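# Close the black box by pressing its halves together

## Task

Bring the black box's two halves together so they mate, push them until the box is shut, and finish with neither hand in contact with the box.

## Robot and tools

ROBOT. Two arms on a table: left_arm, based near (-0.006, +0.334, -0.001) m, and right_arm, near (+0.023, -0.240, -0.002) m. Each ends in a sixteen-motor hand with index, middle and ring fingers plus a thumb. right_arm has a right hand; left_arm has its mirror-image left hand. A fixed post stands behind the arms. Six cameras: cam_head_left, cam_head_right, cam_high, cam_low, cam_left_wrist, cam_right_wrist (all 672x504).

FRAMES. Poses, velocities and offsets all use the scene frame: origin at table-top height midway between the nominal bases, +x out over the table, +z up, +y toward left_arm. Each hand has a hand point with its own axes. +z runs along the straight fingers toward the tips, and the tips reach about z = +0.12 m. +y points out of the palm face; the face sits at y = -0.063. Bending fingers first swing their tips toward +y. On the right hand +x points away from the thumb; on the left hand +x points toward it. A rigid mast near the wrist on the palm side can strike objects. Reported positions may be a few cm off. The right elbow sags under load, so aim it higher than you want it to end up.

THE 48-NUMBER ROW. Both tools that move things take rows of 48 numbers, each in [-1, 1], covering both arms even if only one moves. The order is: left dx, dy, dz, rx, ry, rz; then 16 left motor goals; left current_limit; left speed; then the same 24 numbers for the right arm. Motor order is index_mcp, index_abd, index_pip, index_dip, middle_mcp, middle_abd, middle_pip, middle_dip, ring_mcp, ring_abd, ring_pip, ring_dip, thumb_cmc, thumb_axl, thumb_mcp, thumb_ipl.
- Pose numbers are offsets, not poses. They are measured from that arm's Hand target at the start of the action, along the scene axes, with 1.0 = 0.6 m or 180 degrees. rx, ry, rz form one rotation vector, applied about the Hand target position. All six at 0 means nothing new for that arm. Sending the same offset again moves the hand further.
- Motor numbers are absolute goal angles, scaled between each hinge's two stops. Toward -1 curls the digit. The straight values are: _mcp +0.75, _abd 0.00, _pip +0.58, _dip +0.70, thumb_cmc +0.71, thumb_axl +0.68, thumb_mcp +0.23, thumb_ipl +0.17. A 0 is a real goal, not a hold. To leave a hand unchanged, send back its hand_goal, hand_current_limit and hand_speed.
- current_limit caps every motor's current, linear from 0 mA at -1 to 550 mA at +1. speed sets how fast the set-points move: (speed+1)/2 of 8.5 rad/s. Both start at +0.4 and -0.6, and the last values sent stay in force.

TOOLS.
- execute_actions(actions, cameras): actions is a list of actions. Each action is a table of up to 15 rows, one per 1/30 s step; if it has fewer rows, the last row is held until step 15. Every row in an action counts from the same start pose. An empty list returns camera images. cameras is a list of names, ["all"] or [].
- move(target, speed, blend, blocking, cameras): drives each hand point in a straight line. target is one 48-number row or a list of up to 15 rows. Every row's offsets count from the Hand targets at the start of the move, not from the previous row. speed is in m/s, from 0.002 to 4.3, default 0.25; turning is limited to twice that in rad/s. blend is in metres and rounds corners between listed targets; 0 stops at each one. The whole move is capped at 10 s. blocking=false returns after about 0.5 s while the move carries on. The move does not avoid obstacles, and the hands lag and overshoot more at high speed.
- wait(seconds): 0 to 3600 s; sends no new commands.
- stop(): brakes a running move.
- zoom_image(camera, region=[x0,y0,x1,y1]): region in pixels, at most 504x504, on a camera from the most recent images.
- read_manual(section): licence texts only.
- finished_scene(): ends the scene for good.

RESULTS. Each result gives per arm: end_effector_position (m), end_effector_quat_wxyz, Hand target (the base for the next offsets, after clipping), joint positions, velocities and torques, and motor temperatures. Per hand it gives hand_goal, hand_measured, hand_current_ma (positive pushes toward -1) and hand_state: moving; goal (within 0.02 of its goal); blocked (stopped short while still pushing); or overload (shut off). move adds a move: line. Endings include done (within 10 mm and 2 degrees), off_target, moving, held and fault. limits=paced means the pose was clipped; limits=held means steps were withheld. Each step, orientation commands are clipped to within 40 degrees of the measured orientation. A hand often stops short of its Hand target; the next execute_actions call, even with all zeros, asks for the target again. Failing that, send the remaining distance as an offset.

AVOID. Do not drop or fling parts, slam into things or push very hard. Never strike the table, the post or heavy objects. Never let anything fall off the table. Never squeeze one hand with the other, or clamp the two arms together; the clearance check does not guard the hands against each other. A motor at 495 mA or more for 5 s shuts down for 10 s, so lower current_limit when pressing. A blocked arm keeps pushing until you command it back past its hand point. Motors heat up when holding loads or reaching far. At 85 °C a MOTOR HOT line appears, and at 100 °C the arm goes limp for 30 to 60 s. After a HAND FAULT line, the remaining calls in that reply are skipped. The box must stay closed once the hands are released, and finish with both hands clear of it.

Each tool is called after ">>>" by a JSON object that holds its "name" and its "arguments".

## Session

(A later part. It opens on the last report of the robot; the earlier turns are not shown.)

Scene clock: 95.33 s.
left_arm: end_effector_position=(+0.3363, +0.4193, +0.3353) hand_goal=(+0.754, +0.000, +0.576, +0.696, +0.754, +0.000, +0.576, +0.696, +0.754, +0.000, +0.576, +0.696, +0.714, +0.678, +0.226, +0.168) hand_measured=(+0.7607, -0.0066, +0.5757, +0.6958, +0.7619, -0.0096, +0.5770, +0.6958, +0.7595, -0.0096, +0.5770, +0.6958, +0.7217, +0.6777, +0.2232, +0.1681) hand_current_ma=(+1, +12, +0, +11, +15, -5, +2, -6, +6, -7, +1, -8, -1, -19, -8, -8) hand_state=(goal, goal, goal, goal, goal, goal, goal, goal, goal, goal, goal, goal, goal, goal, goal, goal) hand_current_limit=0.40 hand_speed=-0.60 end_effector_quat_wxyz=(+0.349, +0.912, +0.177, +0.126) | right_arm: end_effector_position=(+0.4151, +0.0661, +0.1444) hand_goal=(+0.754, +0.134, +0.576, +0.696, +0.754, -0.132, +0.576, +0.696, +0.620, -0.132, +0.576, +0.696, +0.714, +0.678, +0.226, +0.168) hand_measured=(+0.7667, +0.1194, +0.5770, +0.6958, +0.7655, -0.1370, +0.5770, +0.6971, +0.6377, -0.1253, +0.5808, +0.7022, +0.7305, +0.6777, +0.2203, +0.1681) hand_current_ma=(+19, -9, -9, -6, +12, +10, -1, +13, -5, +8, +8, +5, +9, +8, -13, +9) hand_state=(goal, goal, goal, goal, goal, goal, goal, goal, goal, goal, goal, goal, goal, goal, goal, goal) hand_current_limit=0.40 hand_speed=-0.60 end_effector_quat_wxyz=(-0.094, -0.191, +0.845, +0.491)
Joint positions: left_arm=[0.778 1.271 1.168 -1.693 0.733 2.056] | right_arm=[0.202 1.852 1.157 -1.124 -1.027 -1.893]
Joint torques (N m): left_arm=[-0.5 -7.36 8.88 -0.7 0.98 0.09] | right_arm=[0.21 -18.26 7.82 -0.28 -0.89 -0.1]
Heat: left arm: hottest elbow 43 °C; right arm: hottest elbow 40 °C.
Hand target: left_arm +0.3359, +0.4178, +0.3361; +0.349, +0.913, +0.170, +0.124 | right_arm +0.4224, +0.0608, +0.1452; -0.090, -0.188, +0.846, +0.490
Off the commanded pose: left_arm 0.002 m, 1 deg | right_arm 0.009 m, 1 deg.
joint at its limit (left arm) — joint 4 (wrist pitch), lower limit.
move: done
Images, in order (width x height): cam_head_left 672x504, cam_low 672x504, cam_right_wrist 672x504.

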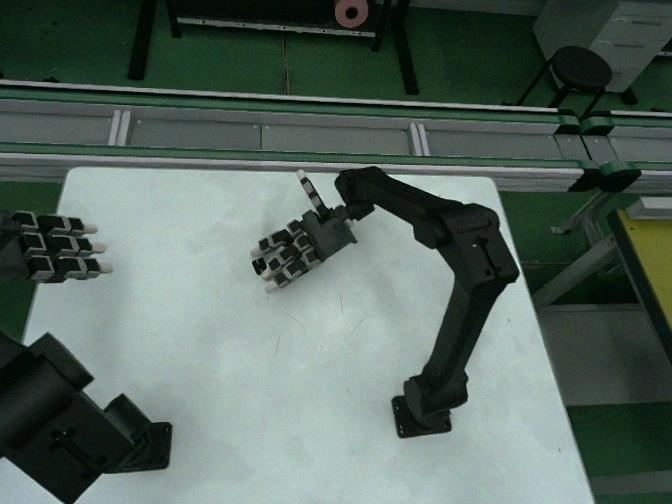

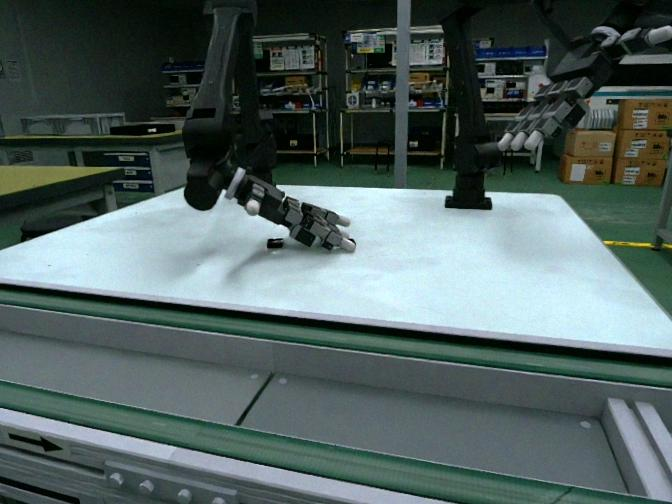

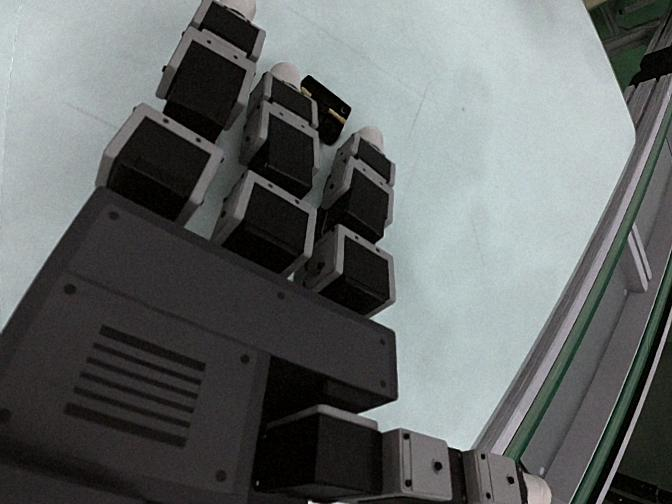

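>>> {"name": "move", "arguments": {"target": [0,0,0,0,0,0, 0.754, 0, 0.576, 0.696, 0.754, 0, 0.576, 0.696, 0.754, 0, 0.576, 0.696, 0.714, 0.678, 0.226, 0.168, 0.4, -0.6, 0,0,0,0,0,0, 0.754, -0.06, 0.576, 0.696, 0.754, 0.06, 0.576, 0.696, 0.62, -0.133, 0.576, 0.696, 0.714, 0.678, 0.226, 0.168, 0.0, -0.85], "cameras": ["cam_right_wrist", "cam_head_left", "cam_low"], "speed": 0.05}}

>>> {"name": "zoom_image", "arguments": {"camera": "cam_right_wrist", "region": [240, 50, 440, 210]}}

>>> {"name": "zoom_image", "arguments": {"camera": "cam_head_left", "region": [230, 240, 310, 290]}}

Scene clock: 98.43 s.
left_arm: end_effector_position=(+0.3363, +0.4193, +0.3353) hand_goal=(+0.754, +0.000, +0.576, +0.696, +0.754, +0.000, +0.576, +0.696, +0.754, +0.000, +0.576, +0.696, +0.714, +0.678, +0.226, +0.168) hand_measured=(+0.7595, -0.0066, +0.5770, +0.6958, +0.7619, -0.0096, +0.5770, +0.6958, +0.7595, -0.0096, +0.5770, +0.6958, +0.7205, +0.6777, +0.2222, +0.1681) hand_current_ma=(+4, -2, -14, +8, +12, -7, +8, -10, -10, -10, +15, +6, +3, -11, -2, +5) hand_state=(goal, goal, goal, goal, goal, goal, goal, goal, goal, goal, goal, goal, goal, goal, goal, goal) hand_current_limit=0.40 hand_speed=-0.60 end_effector_quat_wxyz=(+0.349, +0.912, +0.177, +0.126) | right_arm: end_effector_position=(+0.4150, +0.0661, +0.1444) hand_goal=(+0.754, -0.060, +0.576, +0.696, +0.754, +0.060, +0.576, +0.696, +0.620, -0.132, +0.576, +0.696, +0.714, +0.678, +0.226, +0.168) hand_measured=(+0.7655, +0.0520, +0.5770, +0.6958, +0.7643, -0.0609, +0.5757, +0.6958, +0.6377, -0.1253, +0.5821, +0.7022, +0.7318, +0.6767, +0.2203, +0.1672) hand_current_ma=(+4, +35, -6, +2, +9, -52, -11, -24, +7, +7, +5, +6, +8, +13, -6, +2) hand_state=(goal, blocked, goal, goal, goal, blocked, goal, goal, goal, goal, goal, goal, goal, goal, goal, goal) hand_current_limit=0.00 hand_speed=-0.85 end_effector_quat_wxyz=(-0.093, -0.192, +0.845, +0.491)
Joint positions: left_arm=[0.778 1.271 1.168 -1.693 0.733 2.056] | right_arm=[0.202 1.852 1.157 -1.124 -1.027 -1.894]
Joint torques (N m): left_arm=[-1.44 -7.36 8.75 -0.7 1.07 0.14] | right_arm=[0.09 -18.32 7.86 -0.34 -0.89 -0.11]
Heat: left arm: hottest elbow 43 °C; right arm: hottest elbow 40 °C.
Hand target: left_arm +0.3359, +0.4178, +0.3361; +0.349, +0.913, +0.170, +0.124 | right_arm +0.4223, +0.0609, +0.1452; -0.090, -0.188, +0.846, +0.490
Off the commanded pose: left_arm 0.002 m, 1 deg | right_arm 0.009 m, 1 deg.
joint at its limit (left arm) — joint 4 (wrist pitch), lower limit.
move: done
Images, in order (width x height): cam_head_left 672x504, cam_low 672x504, cam_right_wrist 672x504.

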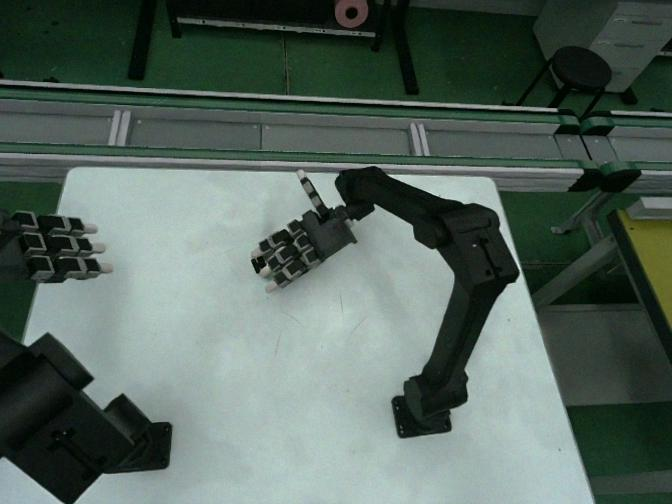

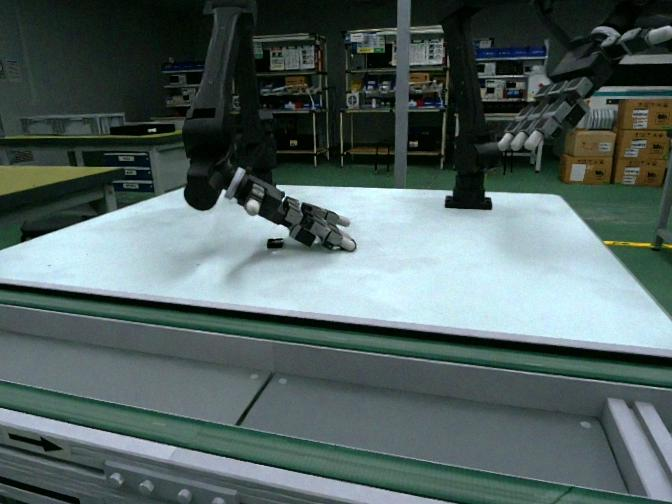

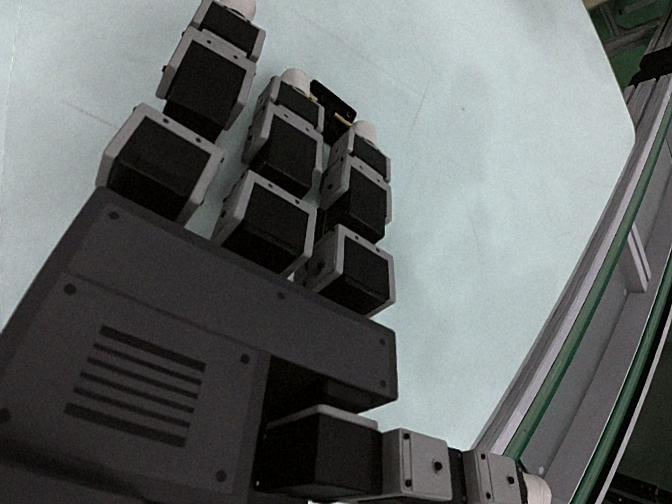

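Scaled by 2.520 from the camera's image (finer frame: 960x720).

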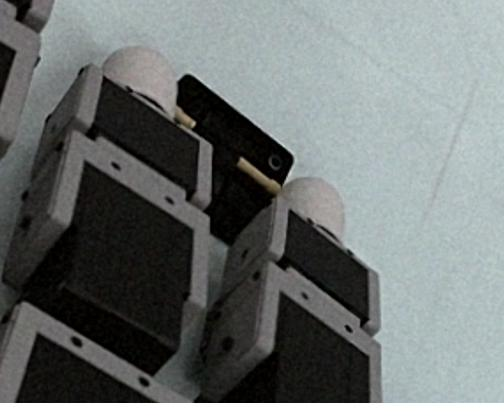

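Scaled by 6.300 from the camera's image (finer frame: 960x720).

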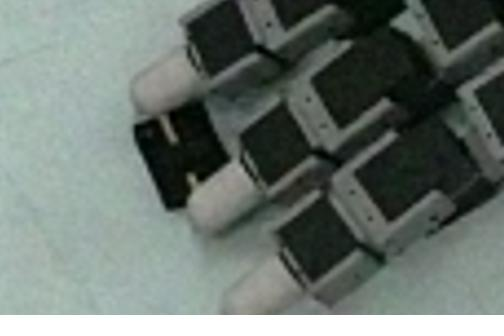

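>>> {"name": "move", "arguments": {"target": [0,0,0,0,0,0, 0.754, 0, 0.576, 0.696, 0.754, 0, 0.576, 0.696, 0.754, 0, 0.576, 0.696, 0.714, 0.678, 0.226, 0.168, 0.4, -0.6, 0,0,0.1,0,0,0, 0.754, -0.16, 0.576, 0.696, 0.754, 0.16, 0.576, 0.696, 0.62, -0.133, 0.576, 0.696, 0.714, 0.678, 0.226, 0.168, 0.0, -0.85], "cameras": ["cam_right_wrist", "cam_head_left", "cam_low"], "speed": 0.06}}

>>> {"name": "zoom_image", "arguments": {"camera": "cam_right_wrist", "region": [240, 50, 440, 210]}}

>>> {"name": "zoom_image", "arguments": {"camera": "cam_low", "region": [300, 190, 380, 240]}}

Scene clock: 101.47 s.
left_arm: end_effector_position=(+0.3363, +0.4193, +0.3353) hand_goal=(+0.754, +0.000, +0.576, +0.696, +0.754, +0.000, +0.576, +0.696, +0.754, +0.000, +0.576, +0.696, +0.714, +0.678, +0.226, +0.168) hand_measured=(+0.7595, -0.0081, +0.5770, +0.6971, +0.7619, -0.0096, +0.5770, +0.6958, +0.7607, -0.0096, +0.5770, +0.6971, +0.7205, +0.6767, +0.2232, +0.1681) hand_current_ma=(-3, -12, -11, -8, +11, -9, -12, -7, +1, -13, +9, +1, -2, -12, +1, +9) hand_state=(goal, goal, goal, goal, goal, goal, goal, goal, goal, goal, goal, goal, goal, goal, goal, goal) hand_current_limit=0.40 hand_speed=-0.60 end_effector_quat_wxyz=(+0.349, +0.912, +0.177, +0.126) | right_arm: end_effector_position=(+0.4105, +0.0645, +0.1885) hand_goal=(+0.754, -0.160, +0.576, +0.696, +0.754, +0.160, +0.576, +0.696, +0.620, -0.132, +0.576, +0.696, +0.714, +0.678, +0.226, +0.168) hand_measured=(+0.7667, +0.0520, +0.5821, +0.6958, +0.7716, -0.0594, +0.5859, +0.7009, +0.6377, -0.1253, +0.5821, +0.7022, +0.7305, +0.6767, +0.2203, +0.1672) hand_current_ma=(+21, +78, -8, -9, +17, -94, +7, -4, +21, +6, -2, -6, +13, +7, +6, +13) hand_state=(goal, blocked, goal, goal, goal, blocked, goal, goal, goal, goal, goal, goal, goal, goal, goal, goal) hand_current_limit=0.00 hand_speed=-0.85 end_effector_quat_wxyz=(-0.110, -0.182, +0.846, +0.490)
Joint positions: left_arm=[0.778 1.271 1.168 -1.693 0.733 2.056] | right_arm=[0.201 1.78 1.188 -1.266 -1.027 -1.894]
Joint torques (N m): left_arm=[-0.79 -7.18 8.96 -0.64 1 0.15] | right_arm=[0.44 -19.31 10.03 -0.51 -0.88 -0.1]
Heat: left arm: hottest elbow 43 °C; right arm: hottest elbow 40 °C.
Hand target: left_arm +0.3359, +0.4178, +0.3361; +0.349, +0.913, +0.170, +0.124 | right_arm +0.4223, +0.0608, +0.2053; -0.090, -0.188, +0.846, +0.490
Off the commanded pose: left_arm 0.002 m, 1 deg | right_arm 0.021 m, 2 deg.
joint at its limit (left arm) — joint 4 (wrist pitch), lower limit.
move: off_target (right_arm)
Images, in order (width x height): cam_head_left 672x504, cam_low 672x504, cam_right_wrist 672x504.

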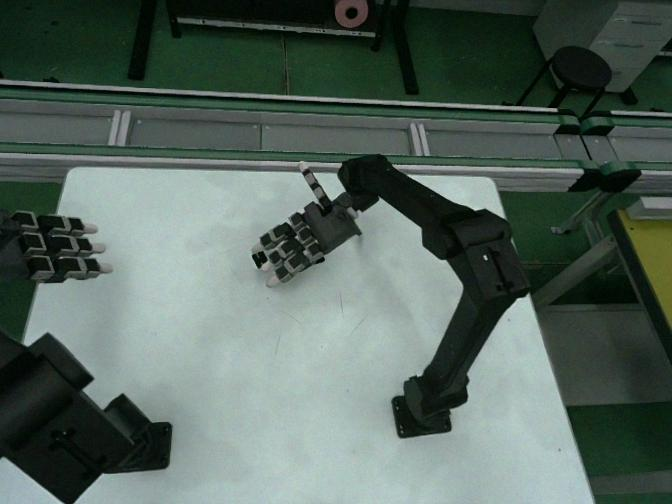

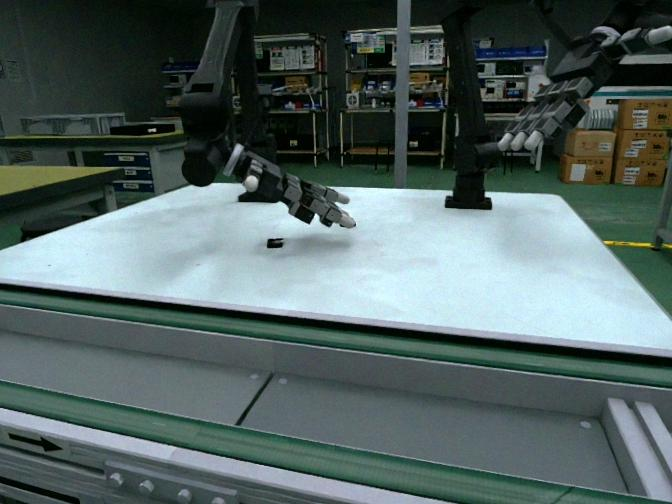

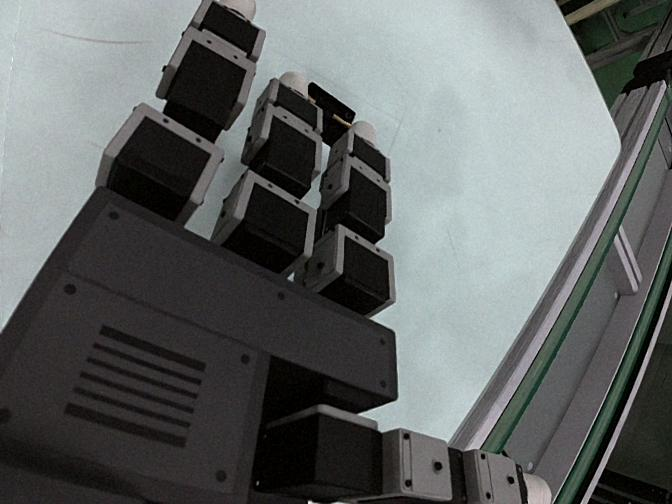

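Scaled by 2.520 from the camera's image (finer frame: 960x720).

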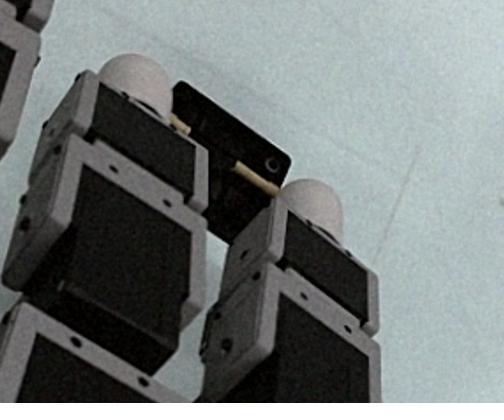

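Scaled by 6.300 from the camera's image (finer frame: 960x720).

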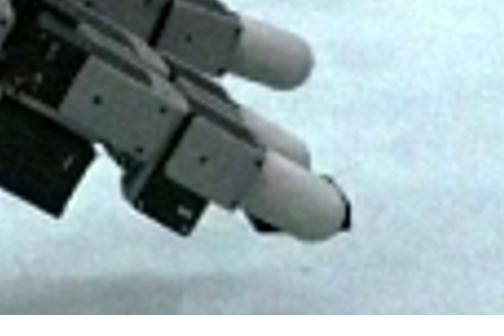

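>>> {"name": "move", "arguments": {"target": [[0,0,0,0,0,0, 0.754, 0, 0.576, 0.696, 0.754, 0, 0.576, 0.696, 0.754, 0, 0.576, 0.696, 0.714, 0.678, 0.226, 0.168, 0.4, -0.6, -0.012,-0.067,0.091,-0.2388,-0.0734,-0.0302, 0.754, -0.16, 0.576, 0.696, 0.754, 0.16, 0.576, 0.696, 0.62, -0.133, 0.576, 0.696, 0.714, 0.678, 0.226, 0.168, 0.0, -0.85],[0,0,0,0,0,0, 0.754, 0, 0.576, 0.696, 0.754, 0, 0.576, 0.696, 0.754, 0, 0.576, 0.696, 0.714, 0.678, 0.226, 0.168, 0.4, -0.6, -0.037,-0.151,-0.042,-0.4777,-0.1468,-0.0604, 0.754, -0.16, 0.576, 0.696, 0.754, 0.16, 0.576, 0.696, 0.62, -0.133, 0.576, 0.696, 0.714, 0.678, 0.226, 0.168, 0.0, -0.85]], "cameras": ["all"], "speed": 0.15, "blend": 0.03}}

>>> {"name": "zoom_image", "arguments": {"camera": "cam_right_wrist", "region": [240, 50, 440, 210]}}

>>> {"name": "zoom_image", "arguments": {"camera": "cam_low", "region": [150, 160, 310, 260]}}

Scene clock: 112.17 s.
left_arm: end_effector_position=(+0.3363, +0.4193, +0.3353) hand_goal=(+0.754, +0.000, +0.576, +0.696, +0.754, +0.000, +0.576, +0.696, +0.754, +0.000, +0.576, +0.696, +0.714, +0.678, +0.226, +0.168) hand_measured=(+0.7607, -0.0066, +0.5757, +0.6958, +0.7631, -0.0096, +0.5770, +0.6958, +0.7607, -0.0096, +0.5770, +0.6958, +0.7205, +0.6777, +0.2232, +0.1672) hand_current_ma=(+6, -14, -6, +1, +16, -16, +4, -10, -8, -13, +15, +8, -5, +0, -4, -6) hand_state=(goal, goal, goal, goal, goal, goal, goal, goal, goal, goal, goal, goal, goal, goal, goal, goal) hand_current_limit=0.40 hand_speed=-0.60 end_effector_quat_wxyz=(+0.349, +0.912, +0.177, +0.126) | right_arm: end_effector_position=(+0.4044, -0.0328, +0.1838) hand_goal=(+0.754, -0.160, +0.576, +0.696, +0.754, +0.160, +0.576, +0.696, +0.620, -0.132, +0.576, +0.696, +0.714, +0.678, +0.226, +0.168) hand_measured=(+0.7426, +0.0520, +0.5770, +0.6971, +0.7450, -0.0594, +0.5757, +0.6996, +0.6160, -0.1239, +0.5770, +0.7009, +0.7092, +0.6777, +0.2212, +0.1672) hand_current_ma=(+6, +83, -3, -9, +4, -101, -18, +6, -5, +22, +4, +0, -3, -5, +5, +6) hand_state=(goal, blocked, goal, goal, goal, blocked, goal, goal, goal, goal, goal, goal, goal, goal, goal, goal) hand_current_limit=0.00 hand_speed=-0.85 end_effector_quat_wxyz=(+0.034, -0.095, +0.963, -0.251)
Joint positions: left_arm=[0.778 1.271 1.168 -1.693 0.733 2.056] | right_arm=[0.481 1.464 1.297 -1.575 0.486 -1.183]
Joint torques (N m): left_arm=[-1.14 -7.24 9.06 -0.66 1.02 0.1] | right_arm=[2.02 -13.39 8.94 -0.28 0.71 0.13]
Heat: left arm: hottest elbow 44 °C; right arm: hottest elbow 41 °C.
Hand target: left_arm +0.3359, +0.4178, +0.3361; +0.349, +0.913, +0.170, +0.124 | right_arm +0.4002, -0.0298, +0.1801; +0.027, -0.101, +0.961, -0.257
Off the commanded pose: left_arm 0.002 m, 1 deg | right_arm 0.006 m, 1 deg.
joint at its limit (left arm) — joint 4 (wrist pitch), lower limit.
move: done

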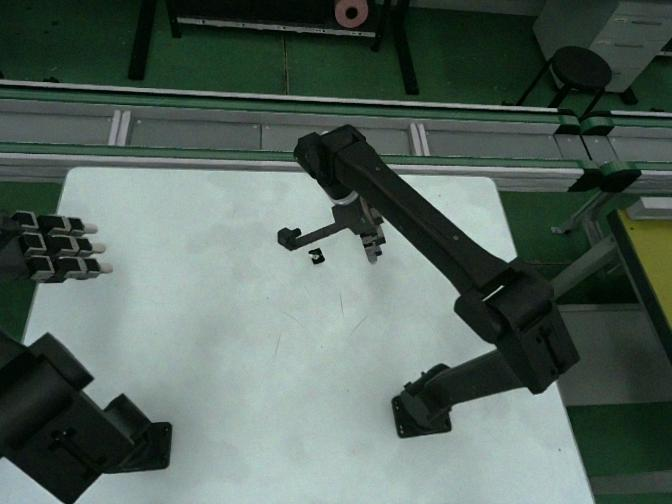

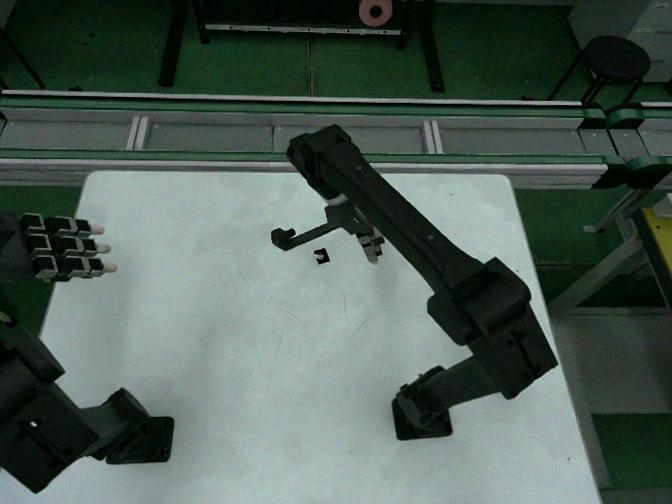

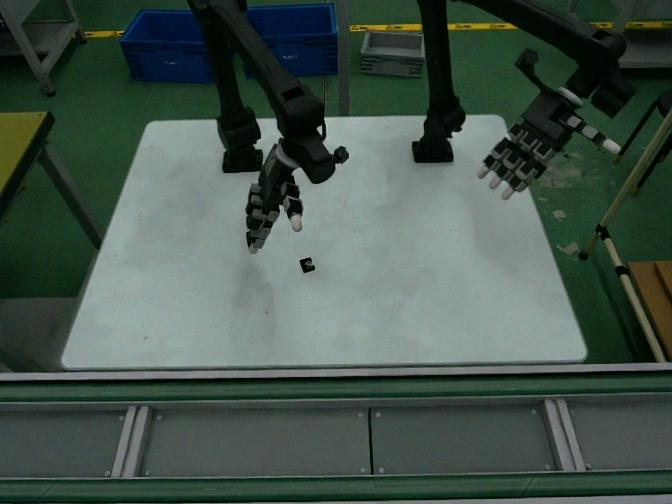

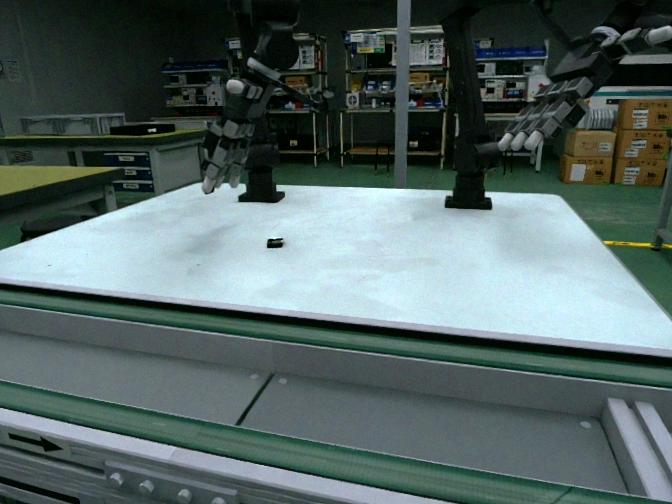

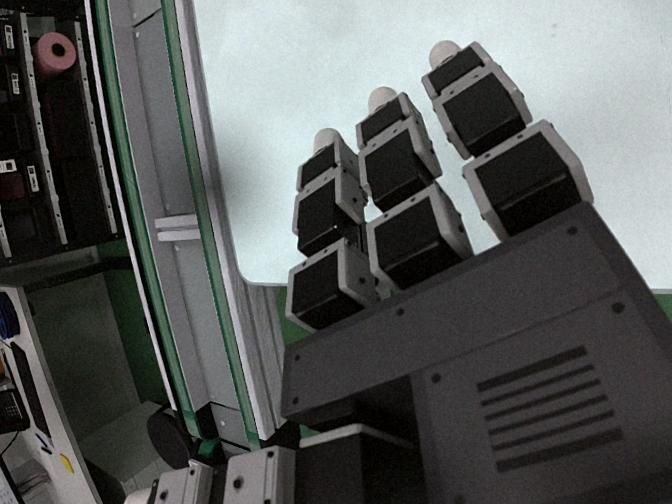

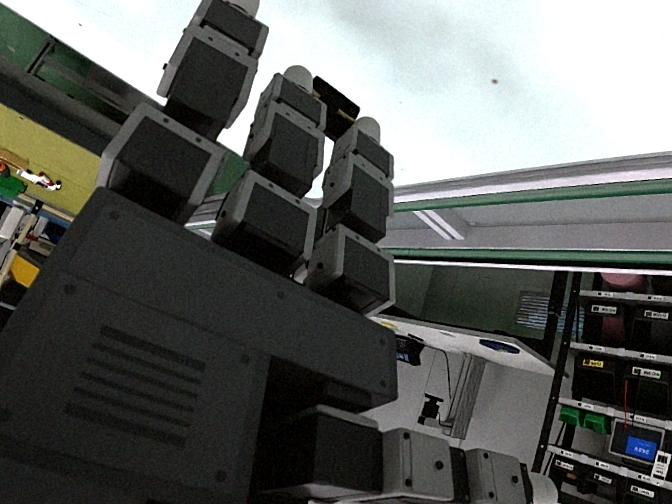

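Scaled by 2.520 from the camera's image (finer frame: 960x720).

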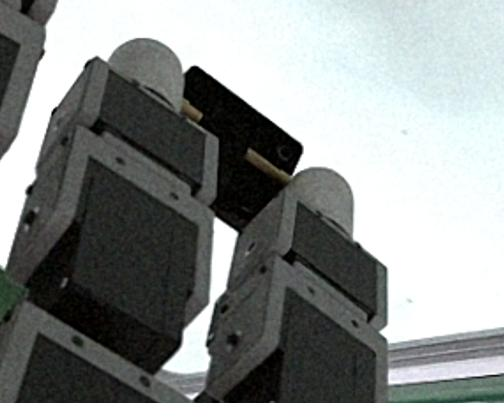

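Scaled by 3.150 from the camera's image (finer frame: 960x720).

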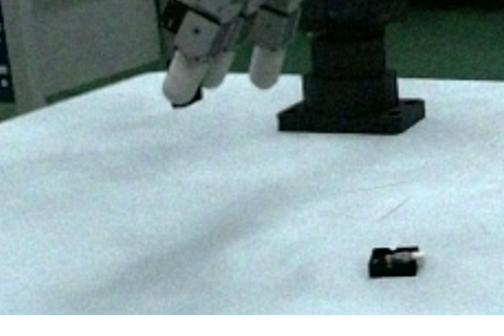

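>>> {"name": "move", "arguments": {"target": [0,0,0,0,0,0, 0.754, 0, 0.576, 0.696, 0.754, 0, 0.576, 0.696, 0.754, 0, 0.576, 0.696, 0.714, 0.678, 0.226, 0.168, 0.4, -0.6, 0,0,-0.13,-0.0136,-0.0029,0, 0.754, -0.16, 0.576, 0.696, 0.754, 0.16, 0.576, 0.696, 0.62, -0.133, 0.576, 0.696, 0.714, 0.678, 0.226, 0.168, 0.0, -0.85], "cameras": ["cam_high","cam_head_left","cam_low","cam_right_wrist"], "speed": 0.12}}

>>> {"name": "zoom_image", "arguments": {"camera": "cam_low", "region": [170, 180, 290, 255]}}

>>> {"name": "zoom_image", "arguments": {"camera": "cam_high", "region": [210, 200, 330, 280]}}

>>> {"name": "zoom_image", "arguments": {"camera": "cam_right_wrist", "region": [280, 50, 400, 170]}}

Scene clock: 116.07 s.
left_arm: end_effector_position=(+0.3363, +0.4193, +0.3353) hand_goal=(+0.754, +0.000, +0.576, +0.696, +0.754, +0.000, +0.576, +0.696, +0.754, +0.000, +0.576, +0.696, +0.714, +0.678, +0.226, +0.168) hand_measured=(+0.7595, -0.0066, +0.5770, +0.6958, +0.7619, -0.0081, +0.5770, +0.6958, +0.7607, -0.0096, +0.5770, +0.6958, +0.7217, +0.6777, +0.2232, +0.1681) hand_current_ma=(-8, +7, -2, +8, +5, -4, -3, -11, +4, -12, +18, -7, +1, -18, +4, -10) hand_state=(goal, goal, goal, goal, goal, goal, goal, goal, goal, goal, goal, goal, goal, goal, goal, goal) hand_current_limit=0.40 hand_speed=-0.60 end_effector_quat_wxyz=(+0.349, +0.912, +0.177, +0.126) | right_arm: end_effector_position=(+0.3979, -0.0371, +0.1054) hand_goal=(+0.754, -0.160, +0.576, +0.696, +0.754, +0.160, +0.576, +0.696, +0.620, -0.132, +0.576, +0.696, +0.714, +0.678, +0.226, +0.168) hand_measured=(+0.7390, +0.0520, +0.5770, +0.6958, +0.7438, -0.0594, +0.5770, +0.7009, +0.6148, -0.1253, +0.5770, +0.7022, +0.7067, +0.6777, +0.2212, +0.1672) hand_current_ma=(-10, +77, -20, -2, -12, -94, -2, +3, +5, +14, +3, +8, -4, +3, -8, +3) hand_state=(goal, blocked, goal, goal, goal, blocked, goal, goal, goal, goal, goal, goal, goal, goal, goal, goal) hand_current_limit=0.00 hand_speed=-0.85 end_effector_quat_wxyz=(+0.023, -0.098, +0.955, -0.278)
Joint positions: left_arm=[0.778 1.271 1.168 -1.693 0.733 2.056] | right_arm=[0.5 1.532 1.157 -1.424 0.521 -1.152]
Joint torques (N m): left_arm=[-1.26 -7.59 8.91 -0.57 1.02 0.1] | right_arm=[2.02 -13.74 8.55 0.5 0.74 0.1]
Heat: left arm: hottest elbow 44 °C; right arm: hottest elbow 41 °C.
Hand target: left_arm +0.3359, +0.4178, +0.3361; +0.349, +0.913, +0.170, +0.124 | right_arm +0.4001, -0.0298, +0.1020; +0.029, -0.100, +0.955, -0.278
Off the commanded pose: left_arm 0.002 m, 1 deg | right_arm 0.008 m, 1 deg.
joint at its limit (left arm) — joint 4 (wrist pitch), lower limit.
move: done
Images, in order (width x height): cam_head_left 672x504, cam_high 672x504, cam_low 672x504, cam_right_wrist 672x504.

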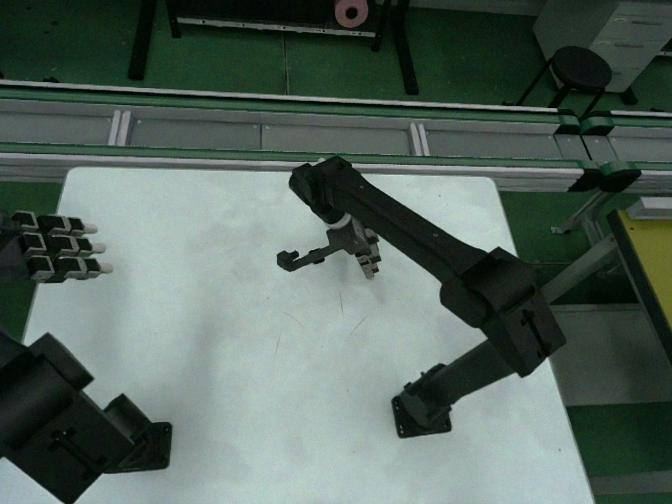

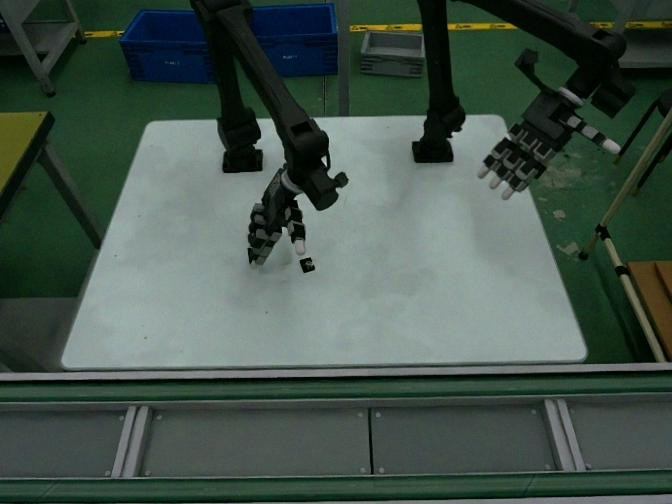

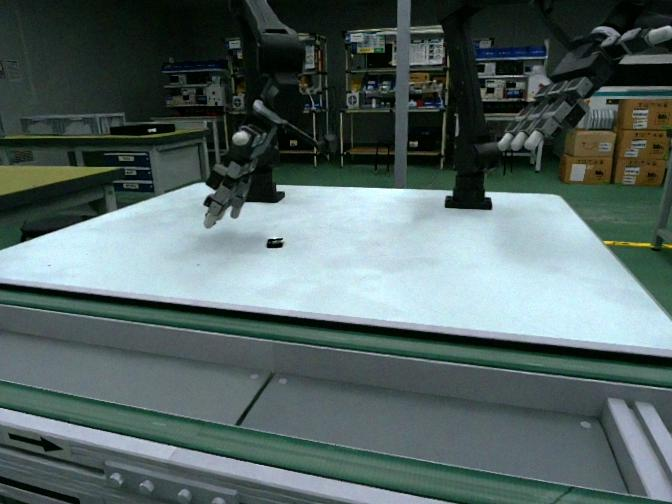

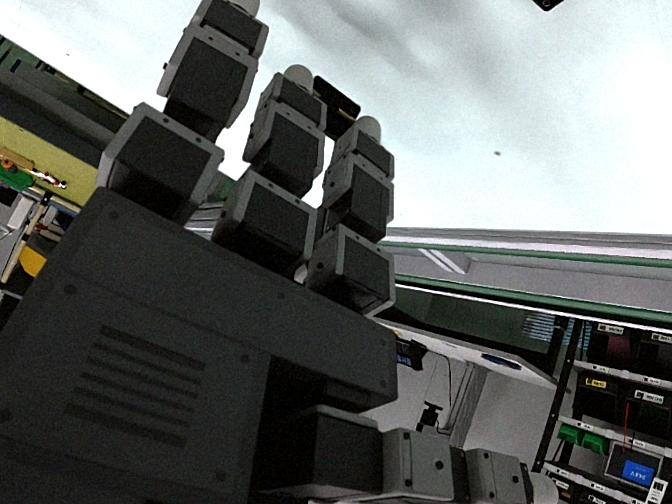

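Scaled by 4.200 from the camera's image (finer frame: 960x720).

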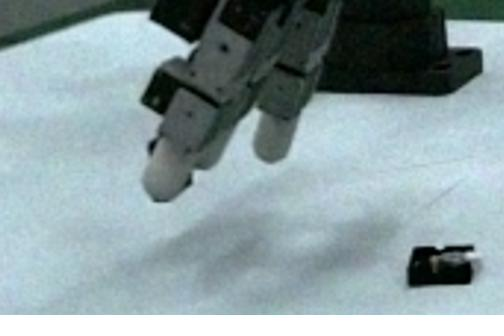

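Scaled by 4.200 from the camera's image (finer frame: 960x720).

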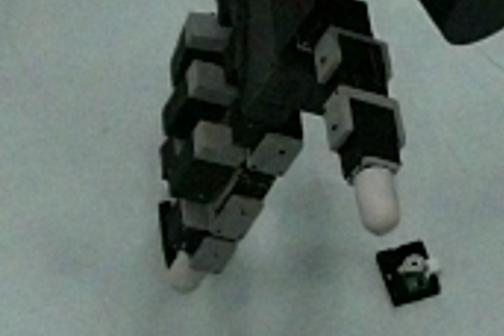

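Scaled by 4.200 from the camera's image (finer frame: 960x720).

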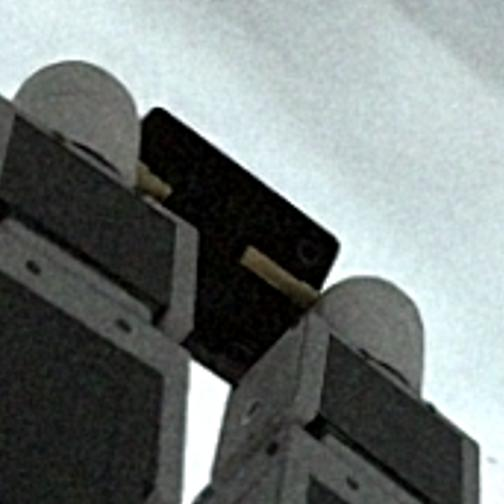

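>>> {"name": "move", "arguments": {"target": [0,0,0,0,0,0, 0.754, 0, 0.576, 0.696, 0.754, 0, 0.576, 0.696, 0.754, 0, 0.576, 0.696, 0.714, 0.678, 0.226, 0.168, 0.4, -0.6, 0,0,-0.03,0,0,0, 0.754, -0.16, 0.576, 0.696, 0.754, 0.16, 0.576, 0.696, 0.62, -0.133, 0.576, 0.696, 0.714, 0.678, 0.226, 0.168, 0.0, -0.85], "cameras": ["cam_high","cam_head_left","cam_low","cam_right_wrist"], "speed": 0.05}}

>>> {"name": "zoom_image", "arguments": {"camera": "cam_low", "region": [170, 180, 290, 255]}}

>>> {"name": "zoom_image", "arguments": {"camera": "cam_right_wrist", "region": [280, 50, 400, 170]}}

Scene clock: 117.83 s.
left_arm: end_effector_position=(+0.3363, +0.4193, +0.3353) hand_goal=(+0.754, +0.000, +0.576, +0.696, +0.754, +0.000, +0.576, +0.696, +0.754, +0.000, +0.576, +0.696, +0.714, +0.678, +0.226, +0.168) hand_measured=(+0.7619, -0.0066, +0.5770, +0.6958, +0.7631, -0.0096, +0.5757, +0.6971, +0.7607, -0.0081, +0.5770, +0.6958, +0.7205, +0.6767, +0.2232, +0.1672) hand_current_ma=(+0, +1, -10, -1, -1, -8, -4, -14, -6, -4, +6, +12, +1, -18, -6, -4) hand_state=(goal, goal, goal, goal, goal, goal, goal, goal, goal, goal, goal, goal, goal, goal, goal, goal) hand_current_limit=0.40 hand_speed=-0.60 end_effector_quat_wxyz=(+0.349, +0.912, +0.177, +0.126) | right_arm: end_effector_position=(+0.3994, -0.0363, +0.0904) hand_goal=(+0.754, -0.160, +0.576, +0.696, +0.754, +0.160, +0.576, +0.696, +0.620, -0.132, +0.576, +0.696, +0.714, +0.678, +0.226, +0.168) hand_measured=(+0.7402, +0.0520, +0.5770, +0.6958, +0.7438, -0.0579, +0.5757, +0.7009, +0.6136, -0.1253, +0.5770, +0.7022, +0.7079, +0.6767, +0.2203, +0.1681) hand_current_ma=(+0, +85, -1, +10, -6, -104, -14, +4, +2, +6, +16, -9, +4, -2, +10, +12) hand_state=(goal, blocked, goal, goal, goal, blocked, goal, goal, goal, goal, goal, goal, goal, goal, goal, goal) hand_current_limit=0.00 hand_speed=-0.85 end_effector_quat_wxyz=(+0.027, -0.096, +0.956, -0.276)
Joint positions: left_arm=[0.778 1.271 1.168 -1.693 0.733 2.056] | right_arm=[0.5 1.546 1.131 -1.376 0.522 -1.151]
Joint torques (N m): left_arm=[-0.56 -6.89 9.01 -0.5 0.99 0.07] | right_arm=[2.02 -13.51 8.24 0.62 0.73 0.11]
Heat: left arm: hottest elbow 44 °C; right arm: hottest elbow 41 °C.
Hand target: left_arm +0.3359, +0.4178, +0.3361; +0.349, +0.913, +0.170, +0.124 | right_arm +0.4002, -0.0298, +0.0841; +0.030, -0.100, +0.955, -0.278
Off the commanded pose: left_arm 0.002 m, 1 deg | right_arm 0.009 m, 1 deg.
joint at its limit (left arm) — joint 4 (wrist pitch), lower limit.
move: done
Images, in order (width x height): cam_head_left 672x504, cam_high 672x504, cam_low 672x504, cam_right_wrist 672x504.

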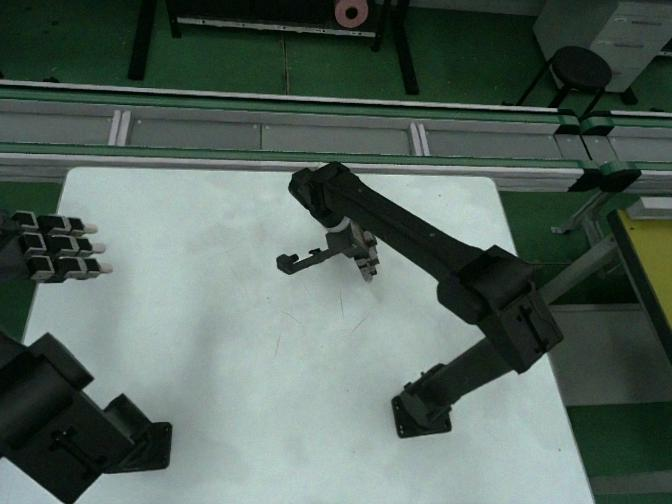

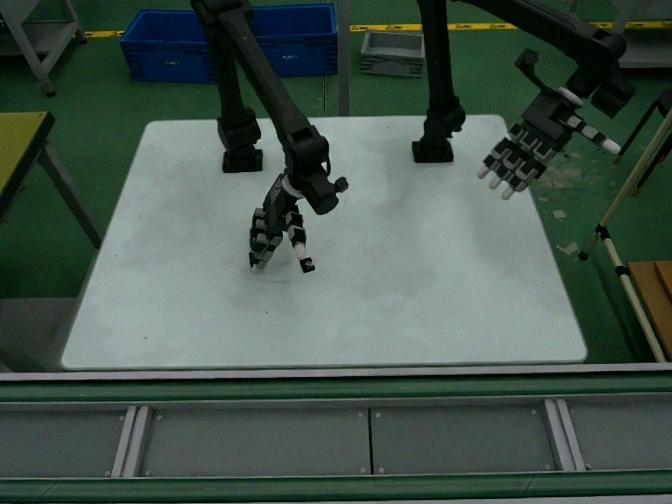

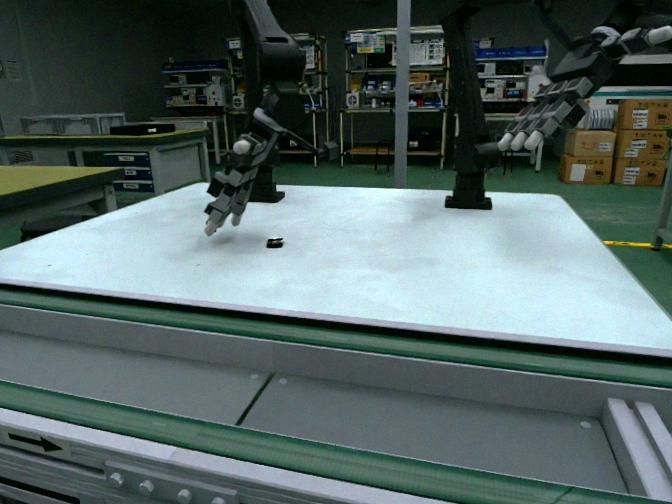

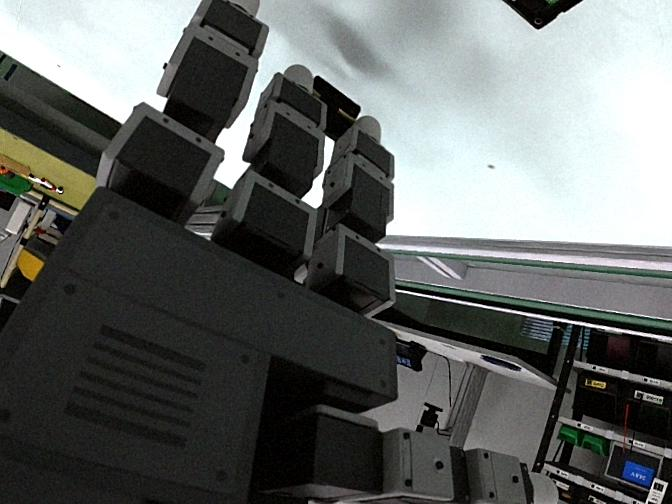

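Scaled by 4.200 from the camera's image (finer frame: 960x720).

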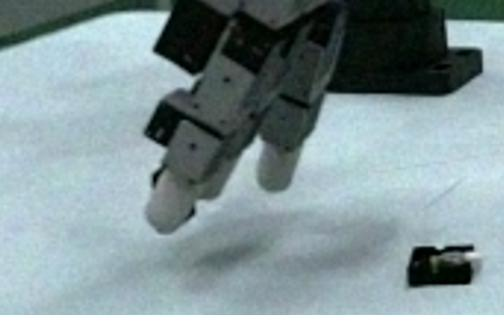

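Scaled by 4.200 from the camera's image (finer frame: 960x720).

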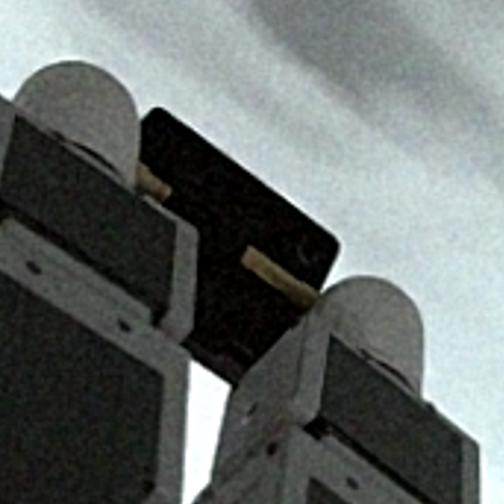

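>>> {"name": "move", "arguments": {"target": [0,0,0,0,0,0, 0.754, 0, 0.576, 0.696, 0.754, 0, 0.576, 0.696, 0.754, 0, 0.576, 0.696, 0.714, 0.678, 0.226, 0.168, 0.4, -0.6, 0,0,-0.014,0,0,0, 0.754, -0.16, 0.576, 0.696, 0.754, 0.16, 0.576, 0.696, 0.62, -0.133, 0.576, 0.696, 0.714, 0.678, 0.226, 0.168, 0.0, -0.85], "cameras": ["cam_low","cam_right_wrist"], "speed": 0.05}}

>>> {"name": "zoom_image", "arguments": {"camera": "cam_low", "region": [170, 180, 290, 255]}}

>>> {"name": "zoom_image", "arguments": {"camera": "cam_right_wrist", "region": [280, 50, 400, 170]}}

Scene clock: 119.63 s.
left_arm: end_effector_position=(+0.3363, +0.4193, +0.3353) hand_goal=(+0.754, +0.000, +0.576, +0.696, +0.754, +0.000, +0.576, +0.696, +0.754, +0.000, +0.576, +0.696, +0.714, +0.678, +0.226, +0.168) hand_measured=(+0.7595, -0.0066, +0.5770, +0.6958, +0.7631, -0.0096, +0.5770, +0.6958, +0.7607, -0.0096, +0.5770, +0.6958, +0.7205, +0.6777, +0.2232, +0.1681) hand_current_ma=(-2, +1, -2, +7, +4, -2, +3, -10, -2, -4, +8, +11, +7, -21, +11, -13) hand_state=(goal, goal, goal, goal, goal, goal, goal, goal, goal, goal, goal, goal, goal, goal, goal, goal) hand_current_limit=0.40 hand_speed=-0.60 end_effector_quat_wxyz=(+0.349, +0.912, +0.177, +0.126) | right_arm: end_effector_position=(+0.3998, -0.0361, +0.0828) hand_goal=(+0.754, -0.160, +0.576, +0.696, +0.754, +0.160, +0.576, +0.696, +0.620, -0.132, +0.576, +0.696, +0.714, +0.678, +0.226, +0.168) hand_measured=(+0.7402, +0.0505, +0.5770, +0.6958, +0.7438, -0.0594, +0.5770, +0.6996, +0.6136, -0.1253, +0.5770, +0.7022, +0.7079, +0.6767, +0.2203, +0.1672) hand_current_ma=(+0, +86, -14, +0, -15, -97, -17, +1, -2, +31, -4, +5, -5, +15, +16, -5) hand_state=(goal, blocked, goal, goal, goal, blocked, goal, goal, goal, goal, goal, goal, goal, goal, goal, goal) hand_current_limit=0.00 hand_speed=-0.85 end_effector_quat_wxyz=(+0.028, -0.096, +0.956, -0.276)
Joint positions: left_arm=[0.778 1.271 1.168 -1.693 0.733 2.056] | right_arm=[0.5 1.555 1.119 -1.354 0.522 -1.151]
Joint torques (N m): left_arm=[-0.79 -6.71 9.18 -0.72 0.99 0.11] | right_arm=[1.9 -13.39 8.09 0.57 0.74 0.11]
Heat: left arm: hottest elbow 44 °C; right arm: hottest elbow 41 °C.
Hand target: left_arm +0.3359, +0.4178, +0.3361; +0.349, +0.913, +0.170, +0.124 | right_arm +0.4002, -0.0297, +0.0756; +0.030, -0.100, +0.955, -0.278
Off the commanded pose: left_arm 0.002 m, 1 deg | right_arm 0.009 m, 1 deg.
joint at its limit (left arm) — joint 4 (wrist pitch), lower limit.
move: done

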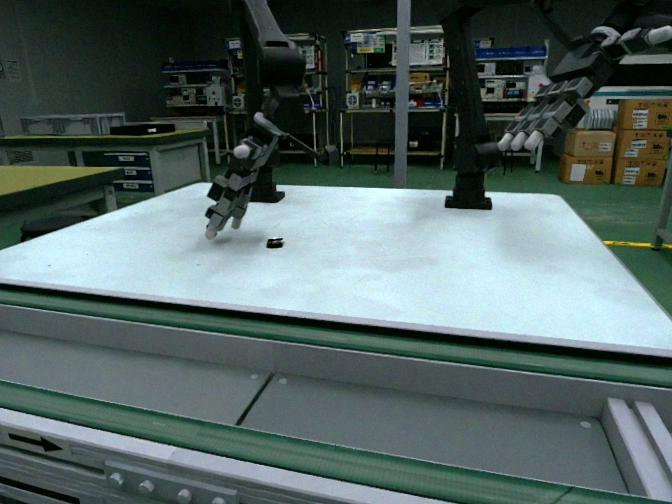

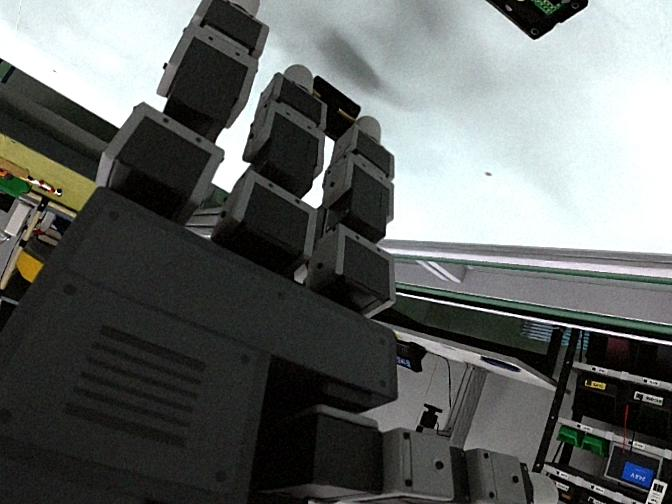

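Scaled by 4.200 from the camera's image (finer frame: 960x720).

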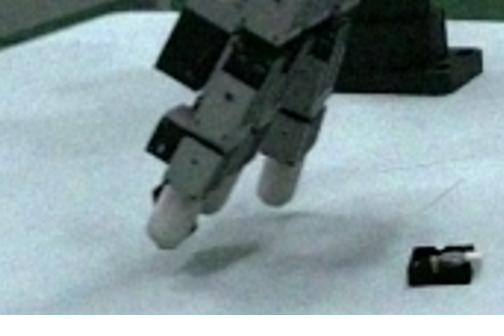

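Scaled by 4.200 from the camera's image (finer frame: 960x720).

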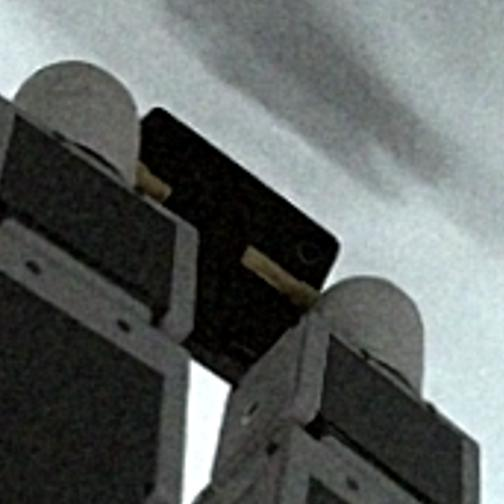

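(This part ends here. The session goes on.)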